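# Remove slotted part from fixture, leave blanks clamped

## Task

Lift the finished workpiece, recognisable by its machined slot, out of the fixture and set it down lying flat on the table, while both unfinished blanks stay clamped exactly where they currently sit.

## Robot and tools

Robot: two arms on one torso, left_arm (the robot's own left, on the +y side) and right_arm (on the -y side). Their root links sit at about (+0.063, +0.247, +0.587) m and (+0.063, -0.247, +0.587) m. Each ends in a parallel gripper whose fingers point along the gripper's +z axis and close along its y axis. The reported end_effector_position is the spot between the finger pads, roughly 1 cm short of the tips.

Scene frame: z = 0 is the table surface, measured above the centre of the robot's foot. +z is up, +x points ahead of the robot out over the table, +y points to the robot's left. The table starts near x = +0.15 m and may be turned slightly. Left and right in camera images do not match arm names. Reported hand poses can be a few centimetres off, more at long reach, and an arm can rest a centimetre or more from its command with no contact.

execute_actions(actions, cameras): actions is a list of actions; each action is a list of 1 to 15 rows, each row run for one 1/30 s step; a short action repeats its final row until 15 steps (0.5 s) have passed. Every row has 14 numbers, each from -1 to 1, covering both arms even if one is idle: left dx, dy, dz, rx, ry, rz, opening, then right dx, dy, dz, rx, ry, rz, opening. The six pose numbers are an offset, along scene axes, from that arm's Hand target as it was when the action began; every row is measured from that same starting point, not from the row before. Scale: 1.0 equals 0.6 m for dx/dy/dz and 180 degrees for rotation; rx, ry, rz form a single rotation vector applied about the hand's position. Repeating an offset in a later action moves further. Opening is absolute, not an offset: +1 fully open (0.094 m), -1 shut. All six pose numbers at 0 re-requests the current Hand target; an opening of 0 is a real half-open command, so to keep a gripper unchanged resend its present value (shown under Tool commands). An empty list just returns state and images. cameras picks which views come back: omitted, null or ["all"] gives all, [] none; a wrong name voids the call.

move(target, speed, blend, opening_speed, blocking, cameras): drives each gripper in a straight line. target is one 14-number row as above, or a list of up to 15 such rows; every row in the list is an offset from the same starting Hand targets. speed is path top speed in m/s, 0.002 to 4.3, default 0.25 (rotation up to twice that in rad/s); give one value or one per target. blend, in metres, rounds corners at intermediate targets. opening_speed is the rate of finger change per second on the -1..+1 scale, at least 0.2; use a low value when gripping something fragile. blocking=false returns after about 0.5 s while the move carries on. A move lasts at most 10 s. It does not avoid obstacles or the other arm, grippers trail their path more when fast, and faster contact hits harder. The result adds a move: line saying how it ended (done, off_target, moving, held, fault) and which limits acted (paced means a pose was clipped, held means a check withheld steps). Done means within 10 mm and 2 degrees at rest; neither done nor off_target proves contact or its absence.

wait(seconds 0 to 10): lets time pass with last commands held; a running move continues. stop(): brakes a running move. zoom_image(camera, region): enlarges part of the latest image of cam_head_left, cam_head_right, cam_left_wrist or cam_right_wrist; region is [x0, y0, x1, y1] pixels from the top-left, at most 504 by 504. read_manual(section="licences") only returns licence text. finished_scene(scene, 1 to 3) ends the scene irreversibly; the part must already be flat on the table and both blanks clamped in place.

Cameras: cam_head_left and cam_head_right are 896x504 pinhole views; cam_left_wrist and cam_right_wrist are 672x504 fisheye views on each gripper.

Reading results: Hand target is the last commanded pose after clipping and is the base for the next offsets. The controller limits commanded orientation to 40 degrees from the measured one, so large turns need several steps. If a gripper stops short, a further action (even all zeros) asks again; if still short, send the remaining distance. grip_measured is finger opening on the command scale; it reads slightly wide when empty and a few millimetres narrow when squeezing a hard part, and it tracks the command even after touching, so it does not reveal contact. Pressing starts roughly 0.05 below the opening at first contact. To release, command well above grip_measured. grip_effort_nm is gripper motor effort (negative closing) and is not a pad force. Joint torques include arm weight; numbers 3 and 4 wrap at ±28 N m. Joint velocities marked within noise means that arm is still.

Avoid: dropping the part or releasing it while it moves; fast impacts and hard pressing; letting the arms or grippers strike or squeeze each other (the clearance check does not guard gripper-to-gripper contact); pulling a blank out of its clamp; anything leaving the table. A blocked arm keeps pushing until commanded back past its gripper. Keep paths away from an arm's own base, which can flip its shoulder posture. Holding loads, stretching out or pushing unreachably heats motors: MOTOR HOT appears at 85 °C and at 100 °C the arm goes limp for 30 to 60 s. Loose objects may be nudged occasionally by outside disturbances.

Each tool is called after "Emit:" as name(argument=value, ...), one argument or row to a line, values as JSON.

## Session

Emit:
execute_actions(
  actions=[],
  cameras=["cam_head_left", "cam_head_right"],
)

Scene clock: 0.00 s.
left_arm: end_effector_position=(+0.3344, +0.5229, +0.1996) grip_measured=+1.000 grip_effort_nm=n/a end_effector_quat_wxyz=(+0.101, -0.282, +0.932, +0.202) | right_arm: end_effector_position=(+0.3964, -0.8635, +0.1774) grip_measured=+1.000 grip_effort_nm=n/a end_effector_quat_wxyz=(+0.162, +0.525, +0.835, -0.016)
Joint positions: left_arm=[-1.132 1.012 0.446 0.72 0.03 -0.313 0.094] | right_arm=[0.521 1.613 1.35 0.674 -0.891 1.16 0.094]
Joint velocities: within noise
Joint torques (N m): no reading
Motor temperatures (°C): left_arm=[27 26 26 25 25 25 24] | right_arm=[29 27 30 24 27 27 24]
Heat: left arm: hottest waist 27 °C; right arm: hottest elbow 30 °C.
Hand target: left_arm +0.3324, +0.5223, +0.2024; +0.103, -0.284, +0.931, +0.204 | right_arm +0.3954, -0.8613, +0.1732; +0.162, +0.523, +0.837, -0.014
Tool commands: left_gripper/opening=+1.0 right_gripper/opening=+1.0
Images, in order (width x height): cam_head_left 896x504, cam_head_right 896x504.

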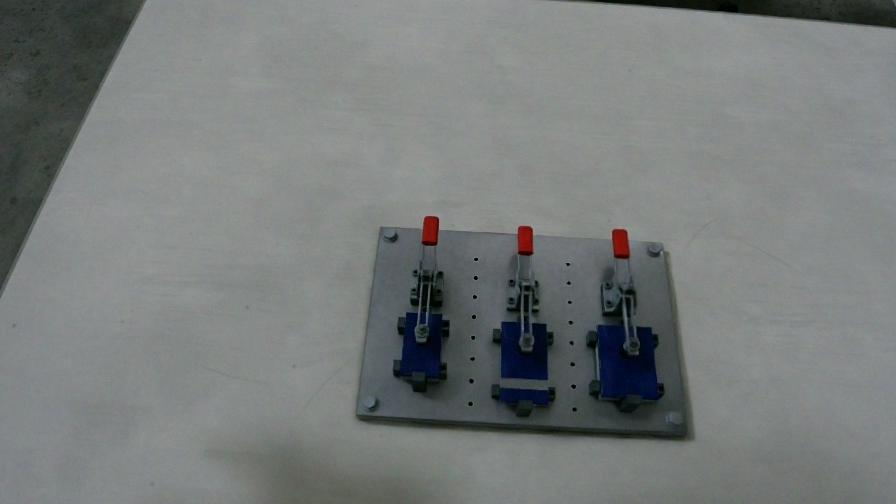

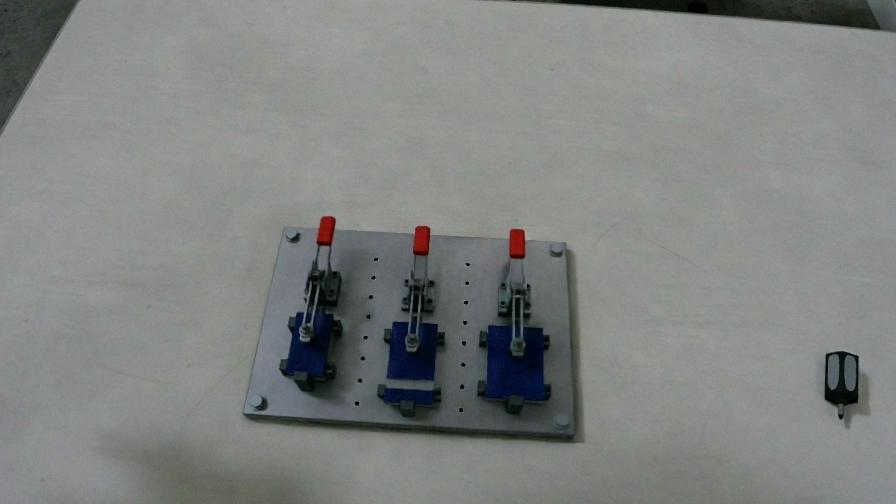

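Emit:
move(
  target=[0, 0, 0, 0, 0, 0, 1, 0.14, 0.94, 0.06, 0.0766, 0.2054, 0.3344, 0.0],
  speed=0.4,
  cameras=[],
)

Scene clock: 17.03 s.
left_arm: end_effector_position=(+0.3344, +0.5229, +0.1996) grip_measured=+1.000 grip_effort_nm=-0.007 end_effector_quat_wxyz=(+0.101, -0.282, +0.932, +0.202) | right_arm: end_effector_position=(+0.4799, -0.3020, +0.2128) grip_measured=+0.002 grip_effort_nm=-0.085 end_effector_quat_wxyz=(+0.164, -0.024, -0.986, -0.003)
Joint positions: left_arm=[-1.132 1.012 0.446 0.72 0.03 -0.313 0.094] | right_arm=[1.919 0.786 0.888 -0.506 0.405 -0.104 0.047]
Joint velocities: within noise
Joint torques (N m): left_arm=[2.43 -10.87 -2.58 0.65 -0.38 -0.11] | right_arm=[2.9 -9.35 1.88 -0.59 0.22 0.18]
Motor temperatures (°C): left_arm=[27 26 26 25 25 25 24] | right_arm=[30 28 30 24 27 27 24]
Heat: left arm: hottest waist 27 °C; right arm: hottest waist 30 °C.
Hand target: left_arm +0.3324, +0.5223, +0.2024; +0.103, -0.284, +0.931, +0.204 | right_arm +0.4794, -0.2973, +0.2092; -0.173, +0.026, +0.985, +0.004
Off the commanded pose: left_arm 0.003 m, 0 deg | right_arm 0.006 m, 1 deg.
move: done
No camera images: "cameras" was empty.

Emit:
move(
  target=[0, 0, 0, 0, 0, 0, 1, 0.076, 0.423, -0.157, 0, 0, 0, 0.0],
  speed=0.3,
  cameras=["cam_right_wrist"],
)

Emit:
zoom_image(
  camera="cam_right_wrist",
  region=[240, 120, 440, 320],
)

Scene clock: 24.07 s.
left_arm: end_effector_position=(+0.3344, +0.5229, +0.1996) grip_measured=+1.000 grip_effort_nm=-0.012 end_effector_quat_wxyz=(+0.101, -0.282, +0.932, +0.202) | right_arm: end_effector_position=(+0.5275, -0.0478, +0.1146) grip_measured=+0.002 grip_effort_nm=-0.090 end_effector_quat_wxyz=(+0.167, -0.024, -0.986, -0.004)
Joint positions: left_arm=[-1.132 1.012 0.446 0.72 0.03 -0.313 0.094] | right_arm=[2.371 1.43 1.292 -0.423 0.807 0.155 0.047]
Joint velocities: within noise
Joint torques (N m): left_arm=[2.43 -10.87 -2.59 0.65 -0.38 -0.11] | right_arm=[12.1 -7.71 -0.53 -0.57 0.17 0.19]
Motor temperatures (°C): left_arm=[27 26 26 25 25 25 24] | right_arm=[30 28 30 24 27 27 24]
Heat: left arm: hottest waist 27 °C; right arm: hottest waist 30 °C.
Hand target: left_arm +0.3324, +0.5223, +0.2024; +0.103, -0.284, +0.931, +0.204 | right_arm +0.5250, -0.0435, +0.1151; -0.173, +0.026, +0.985, +0.004
Off the commanded pose: left_arm 0.003 m, 0 deg | right_arm 0.005 m, 1 deg.
move: done
Images, in order (width x height): cam_right_wrist 672x504.

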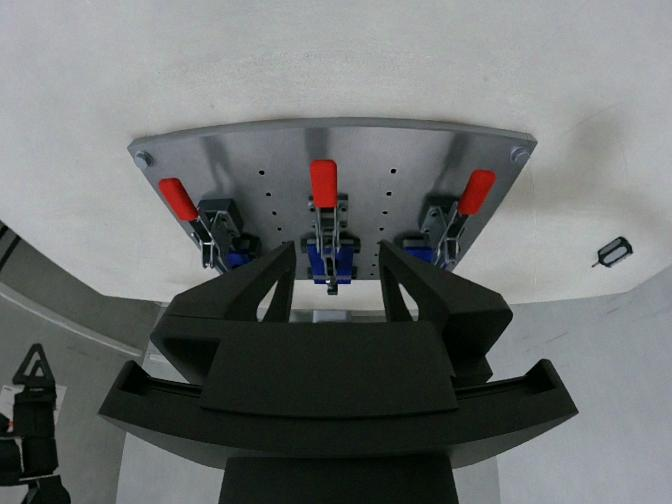

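Scaled by 2.520 from the camera's 672x504 image, which has a finer 960x720 frame.

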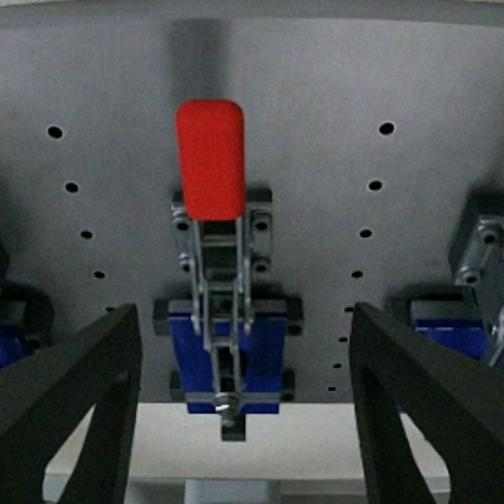

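Emit:
move(
  target=[
    [0,0,0,0,0,0,1, 0.003, -0.004, -0.112, 0, 0, 0, 0.0],
    [0,0,0,0,0,0,1, 0.003, -0.004, -0.112, 0, 0, 0, -0.8],
  ],
  speed=0.15,
  cameras=["cam_right_wrist"],
)

Emit:
zoom_image(
  camera="cam_right_wrist",
  region=[240, 150, 440, 350],
)

Scene clock: 36.87 s.
left_arm: end_effector_position=(+0.3344, +0.5229, +0.1996) grip_measured=+1.000 grip_effort_nm=-0.012 end_effector_quat_wxyz=(+0.101, -0.282, +0.932, +0.202) | right_arm: end_effector_position=(+0.5313, -0.0391, +0.0579) grip_measured=-0.691 grip_effort_nm=-1.033 end_effector_quat_wxyz=(+0.171, -0.029, -0.985, -0.016)
Joint positions: left_arm=[-1.132 1.012 0.446 0.72 0.03 -0.313 0.094] | right_arm=[2.299 1.543 1.412 -0.4 0.718 0.113 0.015]
Joint velocities: within noise
Joint torques (N m): left_arm=[2.49 -10.87 -2.59 0.65 -0.37 -0.1] | right_arm=[10.58 -7.94 -0.5 0.27 0.18 -0.11]
Motor temperatures (°C): left_arm=[27 26 27 25 25 25 24] | right_arm=[30 28 30 24 27 27 24]
Heat: left arm: hottest waist 27 °C; right arm: hottest waist 30 °C.
Hand target: left_arm +0.3324, +0.5223, +0.2024; +0.103, -0.284, +0.931, +0.204 | right_arm +0.5268, -0.0460, +0.0478; -0.173, +0.026, +0.985, +0.004
Off the commanded pose: left_arm 0.003 m, 0 deg | right_arm 0.013 m, 1 deg.
move: off_target (right_arm); target 2's new opening was sent with right_arm's hand 0.012 m and 1 deg from that target
Images, in order (width x height): cam_right_wrist 672x504.

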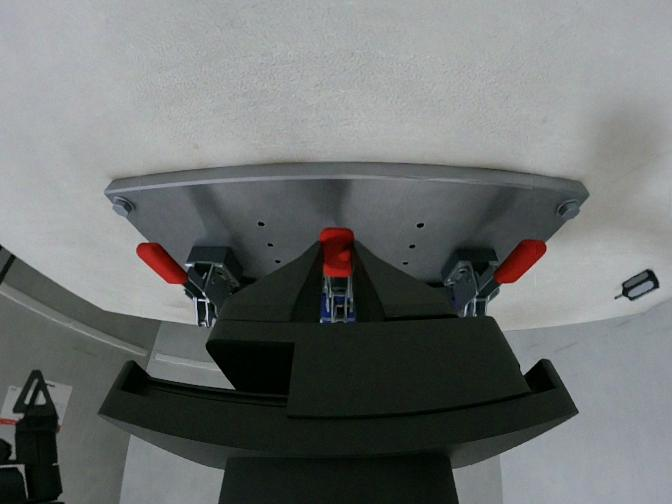

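Scaled by 2.520 from the camera's 672x504 image, which has a finer 960x720 frame.

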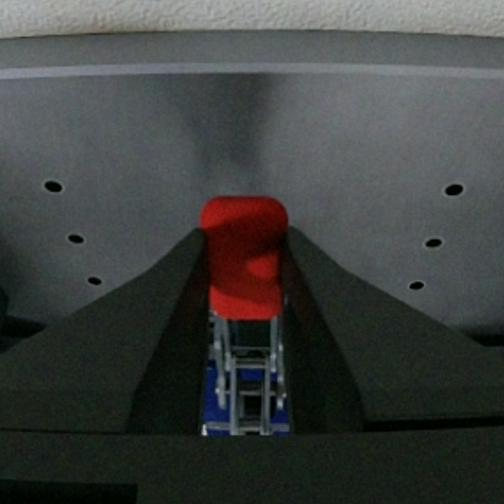

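Emit:
move(
  target=[
    [0,0,0,0,0,0,1, -0.0135, 0, 0.063, 0, -0.083, 0, -0.8],
    [0,0,0,0,0,0,1, -0.051, 0.001, 0.0695, 0, -0.167, 0, -0.8],
    [0,0,0,0,0,0,1, -0.08, 0.003, 0.081, 0, -0.222, 0, -0.8],
    [0,0,0,0,0,0,1, -0.107, 0.004, 0.105, 0, -0.225, 0, -0.8],
  ],
  speed=0.11,
  cameras=["cam_head_left"],
)

Emit:
zoom_image(
  camera="cam_head_left",
  region=[450, 200, 610, 440],
)

Scene clock: 50.50 s.
left_arm: end_effector_position=(+0.3344, +0.5229, +0.1996) grip_measured=+1.000 grip_effort_nm=-0.012 end_effector_quat_wxyz=(+0.101, -0.282, +0.932, +0.202) | right_arm: end_effector_position=(+0.4898, -0.0358, +0.0937) grip_measured=-0.691 grip_effort_nm=-1.033 end_effector_quat_wxyz=(+0.187, +0.024, +0.982, +0.015)
Joint positions: left_arm=[-1.132 1.012 0.446 0.72 0.03 -0.313 0.094] | right_arm=[2.293 1.638 0.884 1.111 0.557 -0.463 0.015]
Joint velocities: within noise
Joint torques (N m): left_arm=[2.37 -10.87 -2.58 0.66 -0.37 -0.11] | right_arm=[11.52 -6.83 -10.71 2.8 0.27 0.03]
Motor temperatures (°C): left_arm=[27 27 27 25 25 25 24] | right_arm=[30 28 30 24 27 27 25]
Heat: left arm: hottest waist 27 °C; right arm: hottest waist 30 °C.
Hand target: left_arm +0.3324, +0.5223, +0.2024; +0.103, -0.284, +0.931, +0.204 | right_arm +0.4626, -0.0436, +0.1108; +0.178, +0.023, +0.984, +0.013
Off the commanded pose: left_arm 0.003 m, 0 deg | right_arm 0.033 m, 1 deg.
move: off_target (right_arm)
Images, in order (width x height): cam_head_left 896x504.

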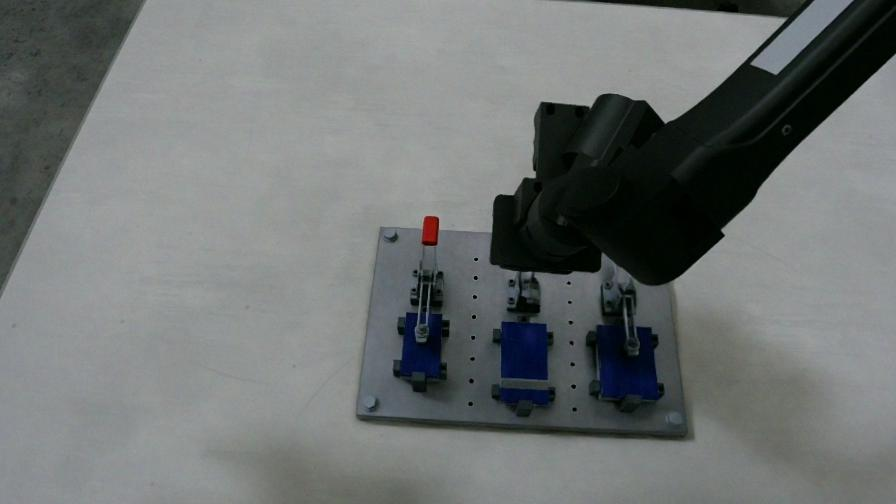

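Scaled by 2.100 from the camera's 896x504 image, which has a finer 1280x720 frame.

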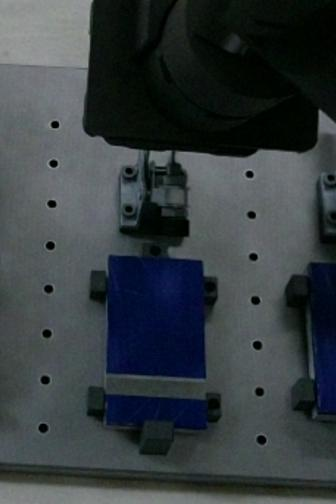

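Emit:
move(
  target=[
    [0,0,0,0,0,0,1, 0.027, 0.0, -0.02, 0, 0, 0, -0.8],
    [0,0,0,0,0,0,1, 0.027, 0.0, -0.02, 0, 0, 0, 0.5],
    [0,0,0,0,0,0,1, 0.01, 0.0, 0.12, 0, 0, 0, 0.5],
    [0,0,0,0,0,0,1, -0.1177, 0.0035, -0.001, 0, 0, 0, 0.5],
  ],
  speed=0.22,
  blend=[0,0,0.02,0],
  cameras=["cam_right_wrist"],
)

Emit:
zoom_image(
  camera="cam_right_wrist",
  region=[240, 150, 440, 350],
)

Scene clock: 62.33 s.
left_arm: end_effector_position=(+0.3344, +0.5229, +0.1996) grip_measured=+1.000 grip_effort_nm=-0.007 end_effector_quat_wxyz=(+0.101, -0.282, +0.932, +0.202) | right_arm: end_effector_position=(+0.3868, -0.0338, +0.1176) grip_measured=+0.498 grip_effort_nm=0.090 end_effector_quat_wxyz=(+0.169, +0.007, +0.985, +0.021)
Joint positions: left_arm=[-1.132 1.012 0.446 0.72 0.03 -0.313 0.094] | right_arm=[2.288 1.769 0.708 1.367 0.554 -0.466 0.07]
Joint velocities: within noise
Joint torques (N m): left_arm=[2.43 -10.87 -2.59 0.65 -0.37 -0.11] | right_arm=[9 -3.9 -4.53 1.59 -0.31 0.19]
Motor temperatures (°C): left_arm=[27 27 27 25 25 25 24] | right_arm=[30 28 32 24 27 27 25]
Heat: left arm: hottest waist 27 °C; right arm: hottest elbow 32 °C.
Hand target: left_arm +0.3324, +0.5223, +0.2024; +0.103, -0.284, +0.931, +0.204 | right_arm +0.3920, -0.0415, +0.1102; +0.178, +0.023, +0.984, +0.013
Off the commanded pose: left_arm 0.003 m, 0 deg | right_arm 0.012 m, 2 deg.
move: off_target (right_arm); target 2's new opening was sent with right_arm's hand 0.015 m and 1 deg from that target
Images, in order (width x height): cam_right_wrist 672x504.

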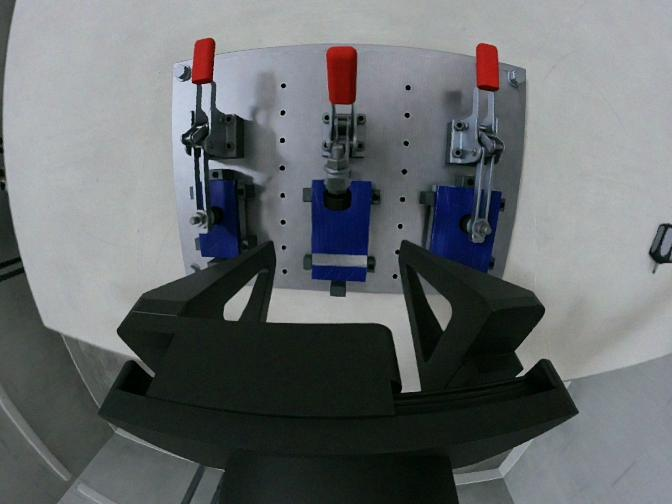

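Scaled by 2.520 from the camera's 672x504 image, which has a finer 960x720 frame.

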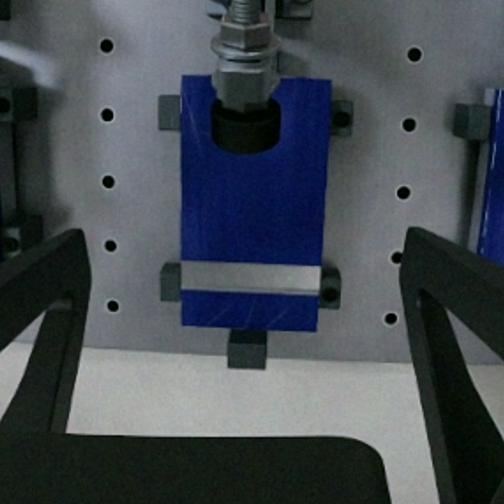

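Emit:
move(
  target=[
    [0,0,0,0,0,0,1, -0.026, -0.0017, -0.134, 0, 0, -0.012, 0.6],
    [0,0,0,0,0,0,1, -0.026, -0.0017, -0.134, 0, 0, -0.012, -0.12],
  ],
  speed=0.15,
  opening_speed=1.2,
  cameras=["cam_right_wrist"],
)

Emit:
zoom_image(
  camera="cam_right_wrist",
  region=[240, 150, 440, 350],
)

Scene clock: 81.50 s.
left_arm: end_effector_position=(+0.3344, +0.5229, +0.1996) grip_measured=+1.000 grip_effort_nm=-0.007 end_effector_quat_wxyz=(+0.101, -0.282, +0.932, +0.202) | right_arm: end_effector_position=(+0.3812, -0.0330, +0.0404) grip_measured=-0.004 grip_effort_nm=-1.033 end_effector_quat_wxyz=(+0.184, +0.038, +0.982, +0.023)
Joint positions: left_arm=[-1.132 1.012 0.446 0.72 0.03 -0.313 0.094] | right_arm=[2.179 1.911 0.888 1.349 0.442 -0.385 0.047]
Joint velocities: within noise
Joint torques (N m): left_arm=[2.43 -10.87 -2.58 0.66 -0.37 -0.11] | right_arm=[9.11 -3.6 -4.92 0.65 0.13 0.16]
Motor temperatures (°C): left_arm=[27 27 27 25 25 25 24] | right_arm=[30 28 31 24 27 27 24]
Heat: left arm: hottest waist 27 °C; right arm: hottest elbow 31 °C.
Hand target: left_arm +0.3324, +0.5223, +0.2024; +0.103, -0.284, +0.931, +0.204 | right_arm +0.3764, -0.0424, +0.0299; +0.178, +0.042, +0.983, +0.010
Off the commanded pose: left_arm 0.003 m, 0 deg | right_arm 0.015 m, 2 deg.
move: off_target (right_arm); target 2's new opening was sent with right_arm's hand 0.013 m and 1 deg from that target
Images, in order (width x height): cam_right_wrist 672x504.

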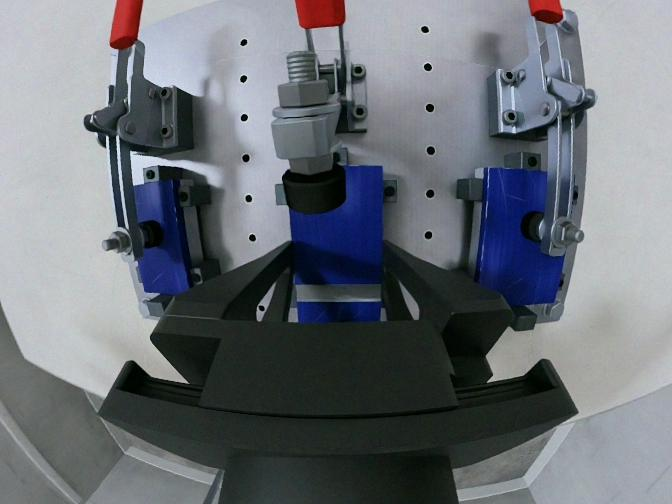

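Scaled by 2.520 from the camera's 672x504 image, which has a finer 960x720 frame.

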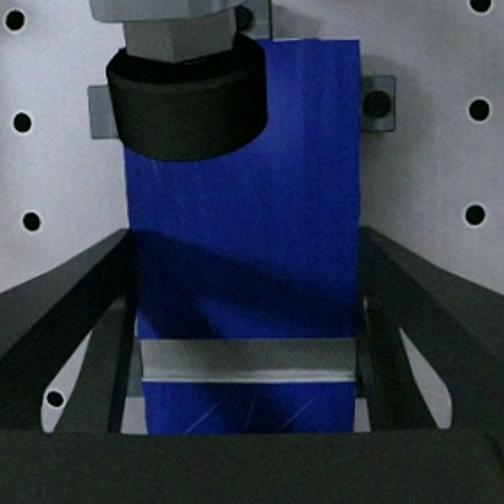

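Emit:
move(
  target=[
    [0,0,0,0,0,0,1, 0.0, 0.0, 0.083, 0, 0, 0, -0.2],
    [0,0,0,0,0,0,1, -0.068, 0.004, 0.088, 0, 0, 0, -0.2],
    [0,0,0,0,0,0,1, -0.055, 0.0, 0.2, 0, 0, 0, -0.2],
    [0,0,0,0,0,0,1, 0.02, -0.463, 0.2, 0, 0, 0, -0.2],
    [0,0,0,0,0,0,1, 0.02, -0.463, 0.02, 0, 0, 0, -0.2],
    [0,0,0,0,0,0,1, 0.02, -0.463, -0.032, 0, 0, 0, -0.2],
  ],
  speed=[0.1, 0.12, 0.25, 0.3, 0.2, 0.05],
  blend=[0, 0.01, 0.03, 0.03, 0, 0],
  cameras=["cam_right_wrist", "cam_head_left"],
)

Scene clock: 100.97 s.
left_arm: end_effector_position=(+0.3344, +0.5229, +0.1996) grip_measured=+1.000 grip_effort_nm=-0.007 end_effector_quat_wxyz=(+0.101, -0.282, +0.932, +0.202) | right_arm: end_effector_position=(+0.3947, -0.3152, +0.0236) grip_measured=-0.004 grip_effort_nm=-1.033 end_effector_quat_wxyz=(+0.186, +0.038, +0.982, +0.015)
Joint positions: left_arm=[-1.132 1.012 0.446 0.72 0.03 -0.313 0.094] | right_arm=[1.6 1.552 0.744 1.111 -0.095 -0.21 0.047]
Joint velocities: within noise
Joint torques (N m): left_arm=[2.43 -10.87 -2.59 0.65 -0.38 -0.11] | right_arm=[-0.03 -5.89 -3.75 0.64 -0.1 0.15]
Motor temperatures (°C): left_arm=[27 27 27 25 25 25 24] | right_arm=[30 28 31 24 27 27 25]
Heat: left arm: hottest waist 27 °C; right arm: hottest elbow 31 °C.
Hand target: left_arm +0.3324, +0.5223, +0.2024; +0.103, -0.284, +0.931, +0.204 | right_arm +0.3885, -0.3203, +0.0106; +0.178, +0.042, +0.983, +0.010
Off the commanded pose: left_arm 0.003 m, 0 deg | right_arm 0.015 m, 1 deg.
move: off_target (right_arm)
Images, in order (width x height): cam_head_left 896x504, cam_right_wrist 672x504.

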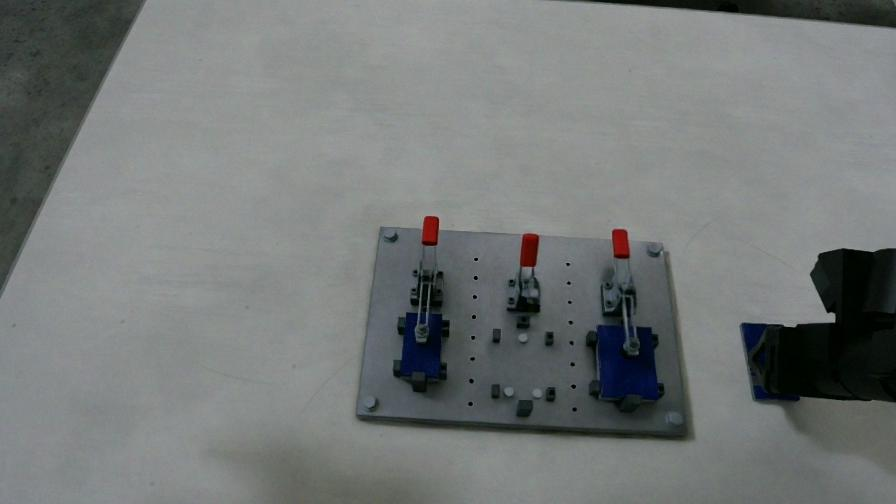

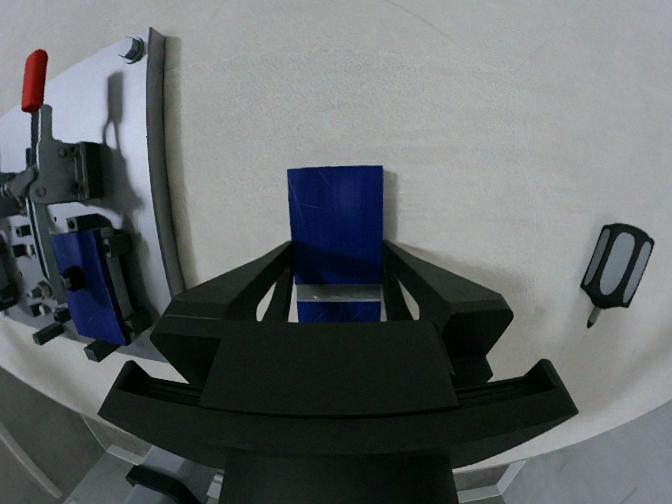

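Emit:
move(
  target=[
    [0,0,0,0,0,0,1, 0, 0, 0.006, 0, 0, 0, -0.2],
    [0,0,0,0,0,0,1, 0, 0, 0.006, 0, 0, 0, 0.3],
    [0,0,0,0,0,0,1, 0.0, 0, 0.15, 0, 0, 0, 0.3],
  ],
  speed=[0.04, 0.05, 0.15],
  opening_speed=0.8,
  cameras=["cam_right_wrist", "cam_head_left"],
)

Scene clock: 111.07 s.
left_arm: end_effector_position=(+0.3344, +0.5229, +0.1996) grip_measured=+1.000 grip_effort_nm=-0.012 end_effector_quat_wxyz=(+0.101, -0.282, +0.932, +0.202) | right_arm: end_effector_position=(+0.4058, -0.3226, +0.0928) grip_measured=+0.298 grip_effort_nm=0.090 end_effector_quat_wxyz=(+0.196, +0.038, +0.980, +0.007)
Joint positions: left_arm=[-1.132 1.012 0.446 0.72 0.03 -0.313 0.094] | right_arm=[1.6 1.361 0.576 1.111 -0.085 -0.21 0.061]
Joint velocities: within noise
Joint torques (N m): left_arm=[2.43 -10.87 -2.59 0.65 -0.37 -0.11] | right_arm=[0.44 -8.64 -8.99 0.88 0.1 0.12]
Motor temperatures (°C): left_arm=[27 27 27 25 25 25 24] | right_arm=[30 28 31 24 27 27 25]
Heat: left arm: hottest waist 27 °C; right arm: hottest elbow 31 °C.
Hand target: left_arm +0.3324, +0.5223, +0.2024; +0.103, -0.284, +0.931, +0.204 | right_arm +0.3885, -0.3203, +0.1007; +0.179, +0.042, +0.983, +0.010
Off the commanded pose: left_arm 0.003 m, 0 deg | right_arm 0.019 m, 2 deg.
move: off_target (right_arm); target 2's new opening was sent with right_arm's hand 0.012 m and 1 deg from that target
Images, in order (width x height): cam_head_left 896x504, cam_right_wrist 672x504.

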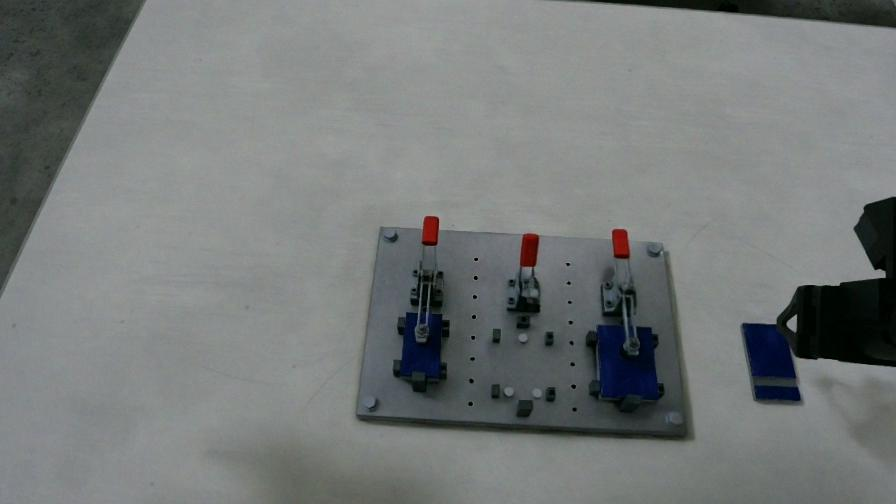

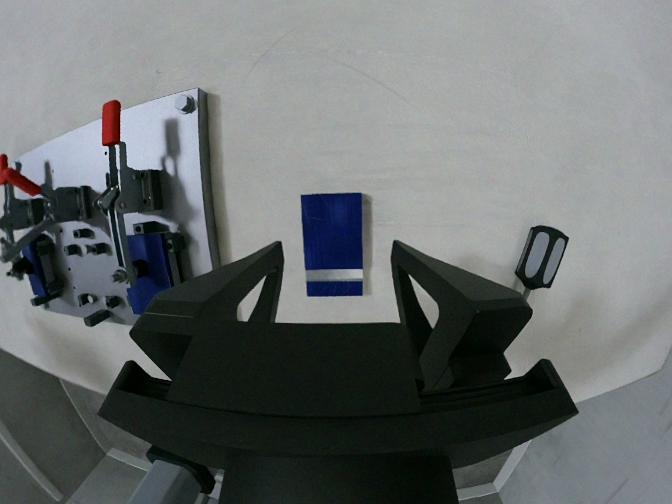

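The part is flat on the table and both blanks are still clamped.

Emit:
finished_scene(
  scene=3,
)

The scene is finished: the task was done.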